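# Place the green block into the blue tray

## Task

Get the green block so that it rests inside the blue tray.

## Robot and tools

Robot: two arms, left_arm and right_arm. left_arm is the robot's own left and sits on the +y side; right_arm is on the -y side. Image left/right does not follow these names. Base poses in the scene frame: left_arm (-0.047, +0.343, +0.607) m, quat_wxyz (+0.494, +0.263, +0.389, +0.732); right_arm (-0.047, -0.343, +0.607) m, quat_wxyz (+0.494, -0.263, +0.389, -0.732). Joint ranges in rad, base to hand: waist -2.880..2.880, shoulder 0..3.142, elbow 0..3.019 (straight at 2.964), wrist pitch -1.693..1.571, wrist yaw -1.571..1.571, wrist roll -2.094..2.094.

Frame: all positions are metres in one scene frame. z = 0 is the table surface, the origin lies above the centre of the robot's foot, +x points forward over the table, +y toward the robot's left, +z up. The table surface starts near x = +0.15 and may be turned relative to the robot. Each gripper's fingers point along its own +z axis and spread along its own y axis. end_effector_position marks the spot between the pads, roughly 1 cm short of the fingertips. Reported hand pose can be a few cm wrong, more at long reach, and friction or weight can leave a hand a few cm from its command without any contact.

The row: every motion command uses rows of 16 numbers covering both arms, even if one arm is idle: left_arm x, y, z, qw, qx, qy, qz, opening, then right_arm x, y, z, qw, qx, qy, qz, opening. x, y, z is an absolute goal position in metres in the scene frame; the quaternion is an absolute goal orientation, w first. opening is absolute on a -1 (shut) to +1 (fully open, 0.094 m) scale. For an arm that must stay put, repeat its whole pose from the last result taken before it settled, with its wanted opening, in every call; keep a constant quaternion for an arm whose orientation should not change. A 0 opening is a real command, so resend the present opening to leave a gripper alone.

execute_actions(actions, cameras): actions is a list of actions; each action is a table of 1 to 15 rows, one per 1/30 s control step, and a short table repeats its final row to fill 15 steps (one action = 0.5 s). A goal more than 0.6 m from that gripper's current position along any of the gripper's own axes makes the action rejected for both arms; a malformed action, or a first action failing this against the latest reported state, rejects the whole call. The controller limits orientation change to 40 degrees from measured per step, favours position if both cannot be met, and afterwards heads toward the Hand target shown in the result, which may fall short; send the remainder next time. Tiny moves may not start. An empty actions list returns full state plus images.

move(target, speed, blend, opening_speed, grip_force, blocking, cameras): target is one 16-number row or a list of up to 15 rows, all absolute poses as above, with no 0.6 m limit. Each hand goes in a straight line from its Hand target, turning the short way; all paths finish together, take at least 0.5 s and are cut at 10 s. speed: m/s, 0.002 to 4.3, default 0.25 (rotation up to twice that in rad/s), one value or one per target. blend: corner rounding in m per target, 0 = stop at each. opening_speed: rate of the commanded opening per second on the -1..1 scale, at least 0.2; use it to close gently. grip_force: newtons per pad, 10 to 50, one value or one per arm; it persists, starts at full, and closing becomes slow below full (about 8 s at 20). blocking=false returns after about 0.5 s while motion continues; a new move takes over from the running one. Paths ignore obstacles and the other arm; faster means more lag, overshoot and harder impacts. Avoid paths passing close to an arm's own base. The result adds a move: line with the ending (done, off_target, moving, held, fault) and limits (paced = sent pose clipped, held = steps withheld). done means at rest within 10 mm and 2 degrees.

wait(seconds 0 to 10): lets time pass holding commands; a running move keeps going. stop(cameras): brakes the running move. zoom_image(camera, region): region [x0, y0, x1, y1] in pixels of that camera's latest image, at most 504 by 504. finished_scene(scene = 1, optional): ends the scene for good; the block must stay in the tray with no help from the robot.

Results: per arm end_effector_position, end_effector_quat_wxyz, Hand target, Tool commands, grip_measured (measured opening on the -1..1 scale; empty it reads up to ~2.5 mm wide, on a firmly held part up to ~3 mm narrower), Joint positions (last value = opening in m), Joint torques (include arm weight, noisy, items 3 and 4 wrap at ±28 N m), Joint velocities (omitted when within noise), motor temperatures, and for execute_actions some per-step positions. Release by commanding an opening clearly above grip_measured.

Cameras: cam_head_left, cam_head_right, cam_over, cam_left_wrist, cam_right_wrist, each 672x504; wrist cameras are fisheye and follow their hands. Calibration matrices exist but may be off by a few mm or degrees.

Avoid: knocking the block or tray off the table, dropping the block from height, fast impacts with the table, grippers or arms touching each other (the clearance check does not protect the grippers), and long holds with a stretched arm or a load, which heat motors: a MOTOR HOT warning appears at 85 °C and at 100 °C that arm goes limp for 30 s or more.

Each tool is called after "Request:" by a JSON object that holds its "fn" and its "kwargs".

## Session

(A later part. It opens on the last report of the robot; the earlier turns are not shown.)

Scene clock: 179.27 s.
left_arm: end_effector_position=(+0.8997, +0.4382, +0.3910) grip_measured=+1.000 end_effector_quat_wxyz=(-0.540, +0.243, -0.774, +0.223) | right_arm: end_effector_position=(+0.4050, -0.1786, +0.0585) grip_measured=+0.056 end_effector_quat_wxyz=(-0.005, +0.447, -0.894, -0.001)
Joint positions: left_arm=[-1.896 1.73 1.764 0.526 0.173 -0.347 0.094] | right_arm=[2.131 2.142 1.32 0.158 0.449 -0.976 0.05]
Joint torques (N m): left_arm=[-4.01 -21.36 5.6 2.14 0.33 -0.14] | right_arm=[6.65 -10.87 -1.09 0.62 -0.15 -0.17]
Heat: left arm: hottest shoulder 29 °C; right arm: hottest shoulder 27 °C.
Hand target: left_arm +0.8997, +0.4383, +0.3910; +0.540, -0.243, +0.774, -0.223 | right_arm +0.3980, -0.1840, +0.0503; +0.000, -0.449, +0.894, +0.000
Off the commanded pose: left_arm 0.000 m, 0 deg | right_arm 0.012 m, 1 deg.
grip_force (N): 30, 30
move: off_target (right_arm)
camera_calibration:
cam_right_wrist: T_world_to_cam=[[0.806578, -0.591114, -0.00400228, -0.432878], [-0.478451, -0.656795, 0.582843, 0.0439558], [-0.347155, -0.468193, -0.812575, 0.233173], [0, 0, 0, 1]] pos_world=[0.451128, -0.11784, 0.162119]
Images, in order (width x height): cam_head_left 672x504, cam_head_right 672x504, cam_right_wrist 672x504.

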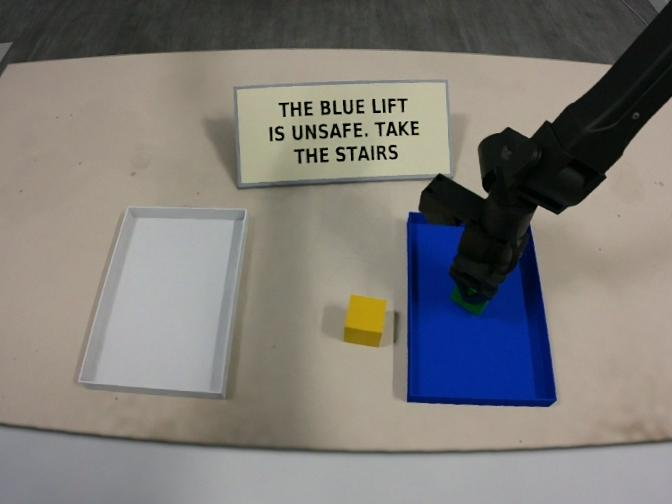

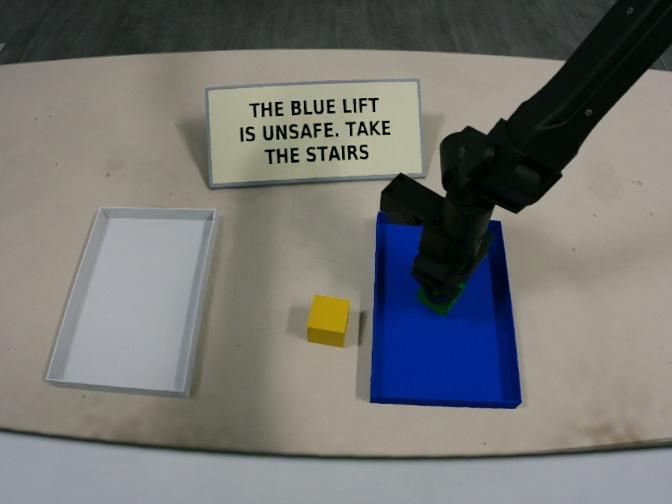

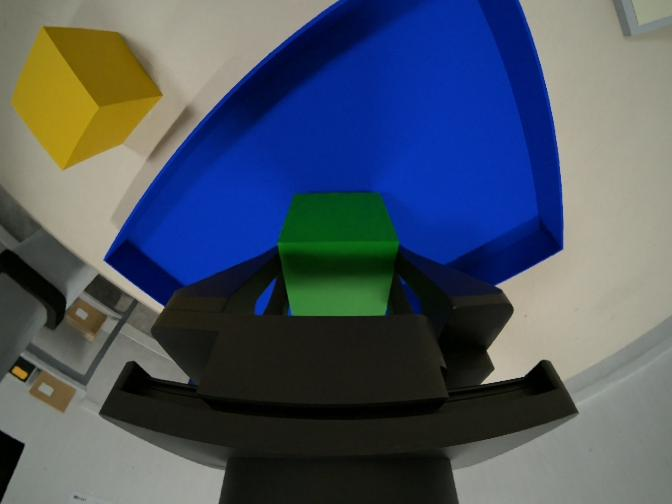

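Request:
{"fn": "move", "kwargs": {"target": [0.8997, 0.4382, 0.3910, -0.540, 0.243, -0.774, 0.223, 1.0, 0.396, -0.184, 0.041, 0, 0.4485, -0.8938, 0, -0.05], "speed": 0.04, "cameras": ["cam_head_left", "cam_right_wrist"]}}

Request:
{"fn": "zoom_image", "kwargs": {"camera": "cam_right_wrist", "region": [230, 100, 450, 320]}}

Request:
{"fn": "zoom_image", "kwargs": {"camera": "cam_head_left", "region": [420, 240, 540, 330]}}

Scene clock: 184.37 s.
left_arm: end_effector_position=(+0.8997, +0.4382, +0.3910) grip_measured=+1.000 end_effector_quat_wxyz=(-0.540, +0.243, -0.774, +0.223) | right_arm: end_effector_position=(+0.4027, -0.1782, +0.0502) grip_measured=+0.056 end_effector_quat_wxyz=(-0.004, +0.448, -0.894, -0.002)
Joint positions: left_arm=[-1.896 1.73 1.764 0.526 0.173 -0.347 0.094] | right_arm=[2.125 2.162 1.337 0.161 0.444 -0.981 0.05]
Joint torques (N m): left_arm=[-4.25 -20.84 5.65 2.21 0.33 -0.09] | right_arm=[6.59 -10.58 -1.02 0.72 -0.15 -0.18]
Heat: left arm: hottest shoulder 29 °C; right arm: hottest shoulder 28 °C.
Hand target: left_arm +0.8997, +0.4383, +0.3910; +0.540, -0.243, +0.774, -0.223 | right_arm +0.3957, -0.1839, +0.0413; +0.000, -0.449, +0.894, +0.000
Off the commanded pose: left_arm 0.000 m, 0 deg | right_arm 0.013 m, 1 deg.
grip_force (N): 30, 30
move: off_target (right_arm)
camera_calibration:
cam_right_wrist: T_world_to_cam=[[0.807284, -0.590136, -0.00573538, -0.43084], [-0.476618, -0.657665, 0.583362, 0.0470601], [-0.348035, -0.468205, -0.812192, 0.226106], [0, 0, 0, 1]] pos_world=[0.448933, -0.11744, 0.153717]
Images, in order (width x height): cam_head_left 672x504, cam_right_wrist 672x504.

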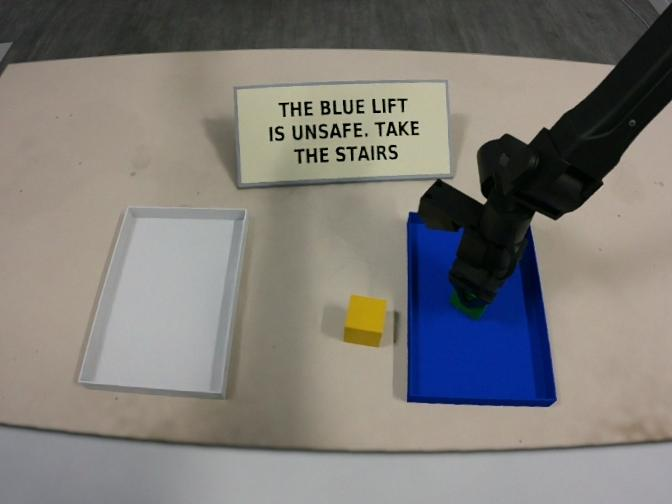

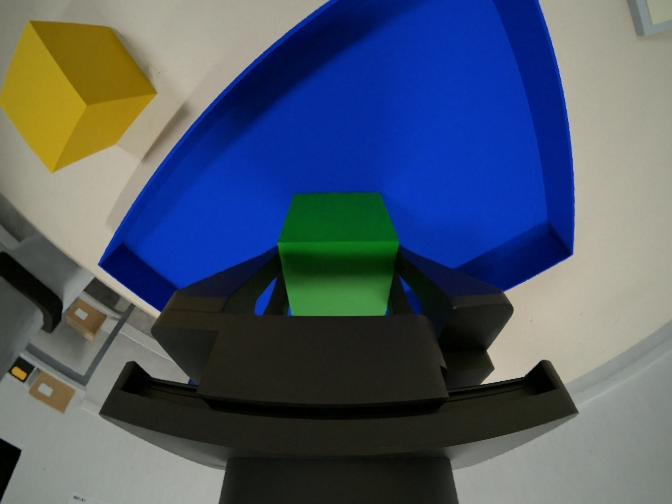

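Scaled by 2.291 from the camera's 672x504 image, which has a finer 960x720 frame.

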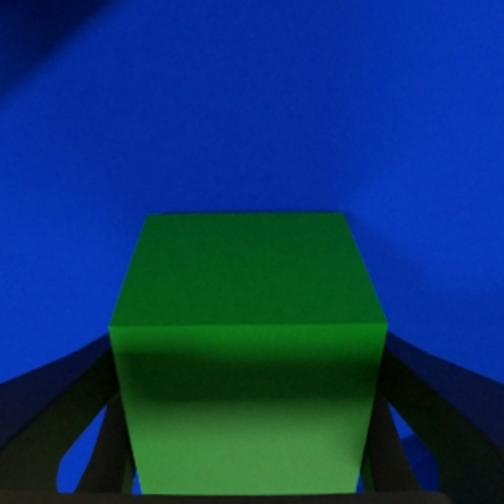

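Scaled by 4.200 from the camera's 672x504 image, which has a finer 960x720 frame.

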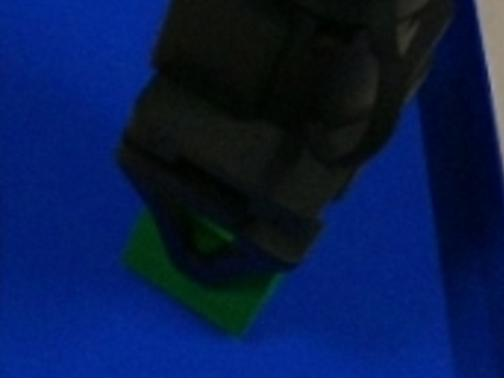

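Request:
{"fn": "move", "kwargs": {"target": [0.8997, 0.4382, 0.3910, -0.540, 0.243, -0.774, 0.223, 1.0, 0.395, -0.184, 0.034, 0, 0.4485, -0.8938, 0, -0.05], "speed": 0.04, "cameras": ["cam_head_left", "cam_right_wrist"]}}

Request:
{"fn": "zoom_image", "kwargs": {"camera": "cam_right_wrist", "region": [230, 100, 450, 320]}}

Request:
{"fn": "zoom_image", "kwargs": {"camera": "cam_head_left", "region": [420, 240, 540, 330]}}

Scene clock: 190.20 s.
left_arm: end_effector_position=(+0.8997, +0.4382, +0.3910) grip_measured=+1.000 end_effector_quat_wxyz=(-0.540, +0.243, -0.774, +0.223) | right_arm: end_effector_position=(+0.4034, -0.1781, +0.0442) grip_measured=+0.056 end_effector_quat_wxyz=(-0.006, +0.447, -0.894, -0.001)
Joint positions: left_arm=[-1.896 1.73 1.764 0.526 0.173 -0.347 0.094] | right_arm=[2.121 2.176 1.352 0.164 0.441 -0.984 0.05]
Joint torques (N m): left_arm=[-4.48 -21.83 5.75 2.1 0.34 -0.15] | right_arm=[6.59 -10.4 -1.02 0.75 -0.16 -0.18]
Heat: left arm: hottest shoulder 29 °C; right arm: hottest shoulder 27 °C.
Hand target: left_arm +0.8997, +0.4383, +0.3910; +0.540, -0.243, +0.774, -0.223 | right_arm +0.3947, -0.1841, +0.0344; +0.000, -0.448, +0.894, +0.000
Off the commanded pose: left_arm 0.000 m, 0 deg | right_arm 0.014 m, 1 deg.
grip_force (N): 30, 30
move: off_target (right_arm)
camera_calibration:
cam_right_wrist: T_world_to_cam=[[0.806637, -0.591035, -0.0037854, -0.431375], [-0.478922, -0.657353, 0.581826, 0.0519744], [-0.346368, -0.46751, -0.813304, 0.221065], [0, 0, 0, 1]] pos_world=[0.449425, -0.117443, 0.14792]
Images, in order (width x height): cam_head_left 672x504, cam_right_wrist 672x504.

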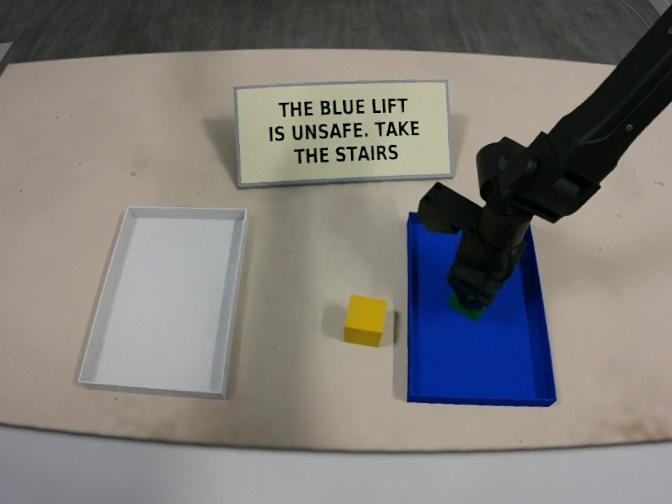

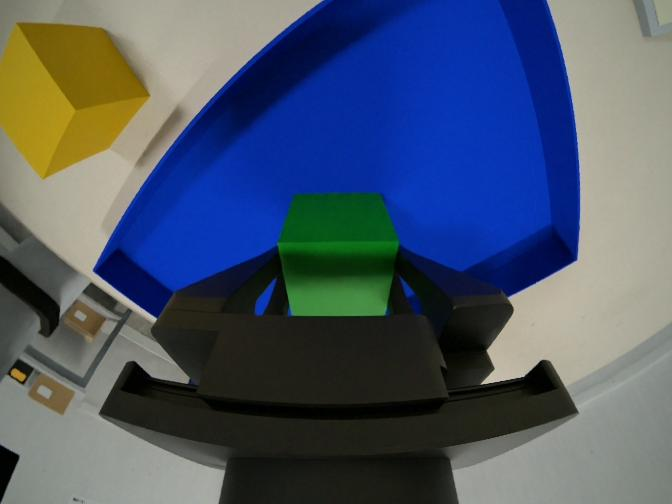

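Scaled by 2.291 from the camera's 672x504 image, which has a finer 960x720 frame.

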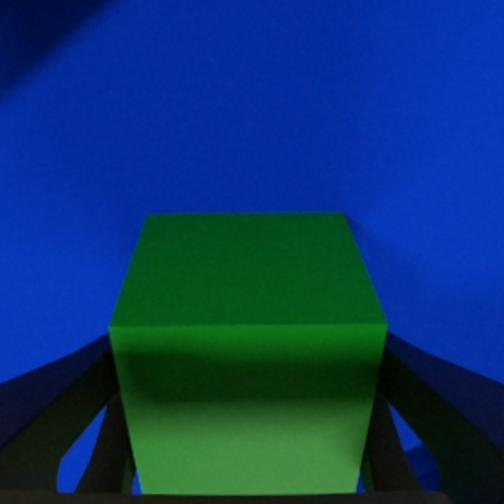

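Scaled by 4.200 from the camera's 672x504 image, which has a finer 960x720 frame.

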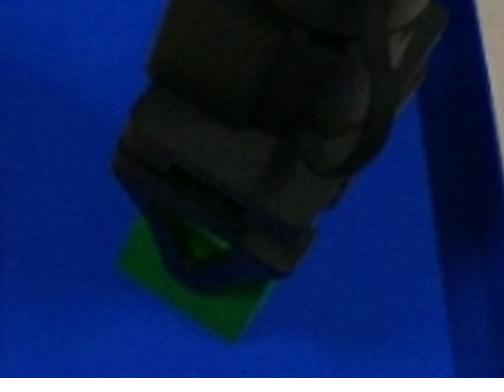

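Request:
{"fn": "move", "kwargs": {"target": [0.8997, 0.4382, 0.3910, -0.540, 0.243, -0.774, 0.223, 1.0, 0.3945, -0.184, 0.0285, 0, 0.4485, -0.8938, 0, -0.05], "speed": 0.03, "cameras": ["cam_head_left", "cam_right_wrist"]}}

Request:
{"fn": "zoom_image", "kwargs": {"camera": "cam_right_wrist", "region": [260, 160, 420, 320]}}

Request:
{"fn": "zoom_image", "kwargs": {"camera": "cam_head_left", "region": [420, 240, 540, 330]}}

Scene clock: 195.30 s.
left_arm: end_effector_position=(+0.8997, +0.4382, +0.3910) grip_measured=+1.000 end_effector_quat_wxyz=(-0.540, +0.243, -0.774, +0.223) | right_arm: end_effector_position=(+0.4050, -0.1779, +0.0439) grip_measured=+0.056 end_effector_quat_wxyz=(-0.007, +0.448, -0.894, -0.001)
Joint positions: left_arm=[-1.896 1.73 1.764 0.526 0.173 -0.347 0.094] | right_arm=[2.121 2.177 1.355 0.164 0.44 -0.985 0.05]
Joint torques (N m): left_arm=[-4.07 -20.89 5.76 2.1 0.29 -0.1] | right_arm=[6.59 -9.47 -0.27 0.73 -0.25 -0.19]
Heat: left arm: hottest shoulder 29 °C; right arm: hottest shoulder 27 °C.
Hand target: left_arm +0.8997, +0.4383, +0.3910; +0.540, -0.243, +0.774, -0.223 | right_arm +0.3941, -0.1842, +0.0293; +0.000, -0.448, +0.894, +0.000
Off the commanded pose: left_arm 0.000 m, 0 deg | right_arm 0.020 m, 1 deg.
grip_force (N): 30, 30
move: off_target (right_arm)
camera_calibration:
cam_right_wrist: T_world_to_cam=[[0.806876, -0.590717, -0.00218315, -0.432667], [-0.480106, -0.657934, 0.580191, 0.0534799], [-0.344165, -0.467094, -0.814478, 0.220627], [0, 0, 0, 1]] pos_world=[0.450717, -0.117344, 0.147722]
Images, in order (width x height): cam_head_left 672x504, cam_right_wrist 672x504.

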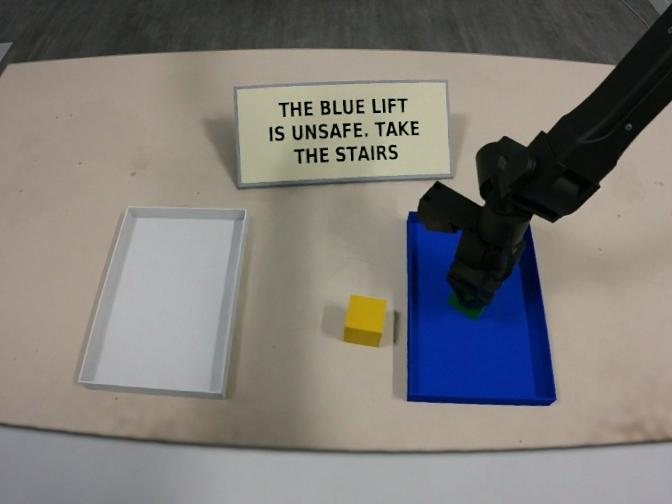

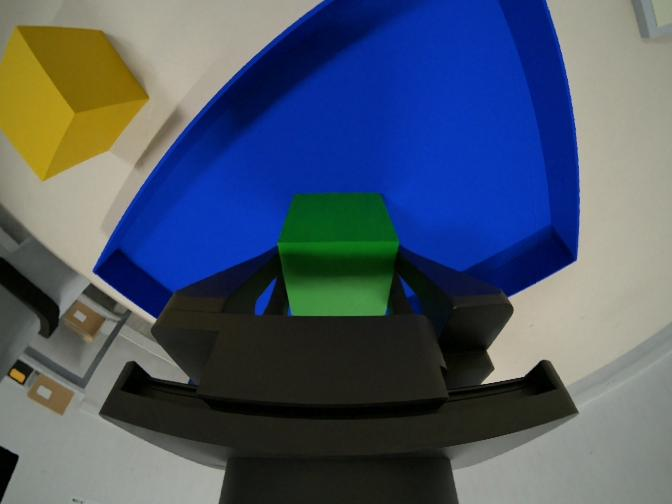

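Scaled by 3.150 from the camera's 672x504 image, which has a finer 960x720 frame.

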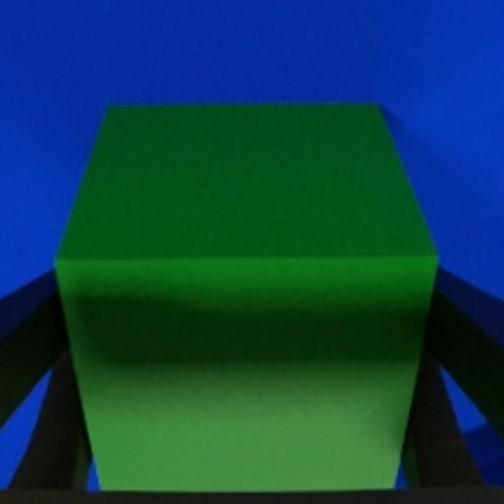

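Scaled by 4.200 from the camera's 672x504 image, which has a finer 960x720 frame.

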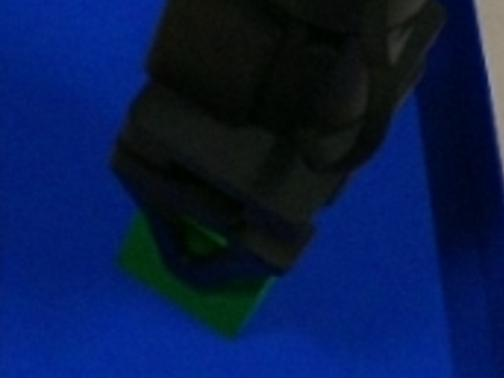

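Request:
{"fn": "move", "kwargs": {"target": [[0.8997, 0.4382, 0.3910, -0.540, 0.243, -0.774, 0.223, 1.0, 0.3945, -0.184, 0.032, 0, 0.4485, -0.8938, 0, 0.6], [0.8997, 0.4382, 0.3910, -0.540, 0.243, -0.774, 0.223, 1.0, 0.3945, -0.184, 0.15, 0, 0.4485, -0.8938, 0, 0.6]], "speed": [0.05, 0.12], "opening_speed": 0.5, "cameras": ["cam_head_left", "cam_over", "cam_right_wrist"]}}

Scene clock: 203.20 s.
left_arm: end_effector_position=(+0.8997, +0.4382, +0.3910) grip_measured=+1.000 end_effector_quat_wxyz=(-0.540, +0.243, -0.774, +0.223) | right_arm: end_effector_position=(+0.3920, -0.1879, +0.1409) grip_measured=+0.598 end_effector_quat_wxyz=(+0.003, +0.449, -0.894, +0.002)
Joint positions: left_arm=[-1.896 1.73 1.764 0.526 0.173 -0.347 0.094] | right_arm=[2.186 1.945 1.107 0.144 0.505 -0.935 0.075]
Joint torques (N m): left_arm=[-4.19 -21.3 5.74 2.09 0.3 -0.15] | right_arm=[8 -12.86 -2.21 -0.03 0.13 -0.05]
Heat: left arm: hottest shoulder 29 °C; right arm: hottest shoulder 27 °C.
Hand target: left_arm +0.8997, +0.4383, +0.3910; +0.540, -0.243, +0.774, -0.223 | right_arm +0.3945, -0.1841, +0.1498; +0.000, -0.449, +0.894, +0.000
Off the commanded pose: left_arm 0.000 m, 0 deg | right_arm 0.010 m, 0 deg.
grip_force (N): 30, 30
move: done
camera_calibration:
cam_right_wrist: T_world_to_cam=[[0.808634, -0.588277, -0.00638268, -0.427516], [-0.469108, -0.651297, 0.596447, -0.0209112], [-0.355034, -0.479313, -0.802627, 0.290872], [0, 0, 0, 1]] pos_world=[0.439164, -0.125698, 0.243206]
Images, in order (width x height): cam_head_left 672x504, cam_over 672x504, cam_right_wrist 672x504.

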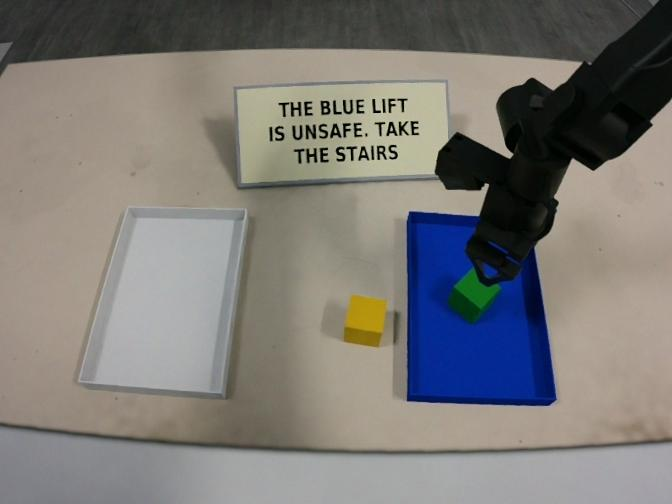

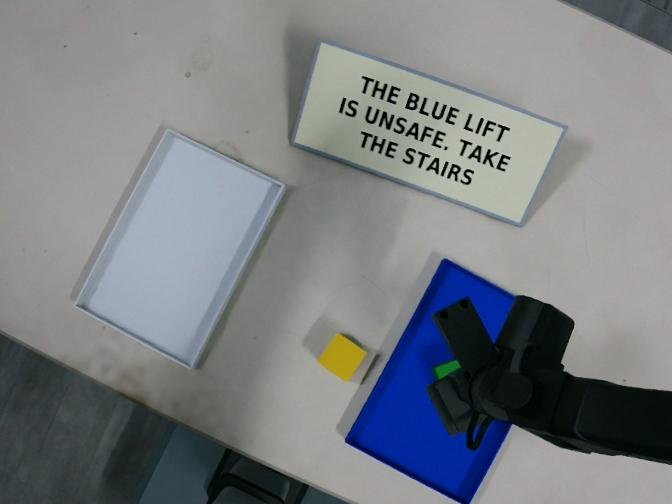

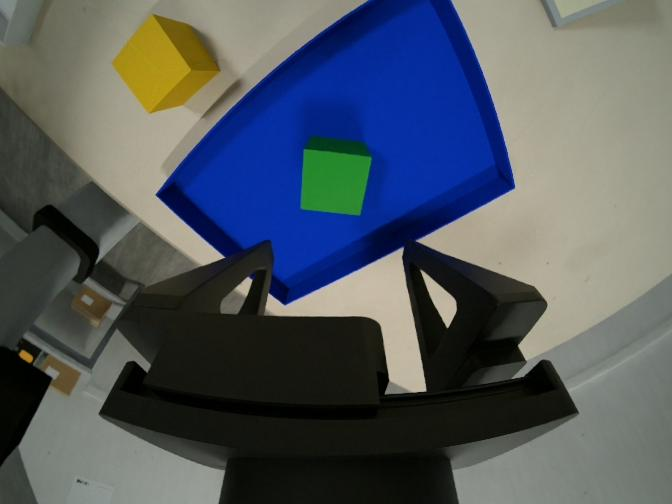

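Request:
{"fn": "finished_scene", "kwargs": {}}

The scene is finished: the task was done.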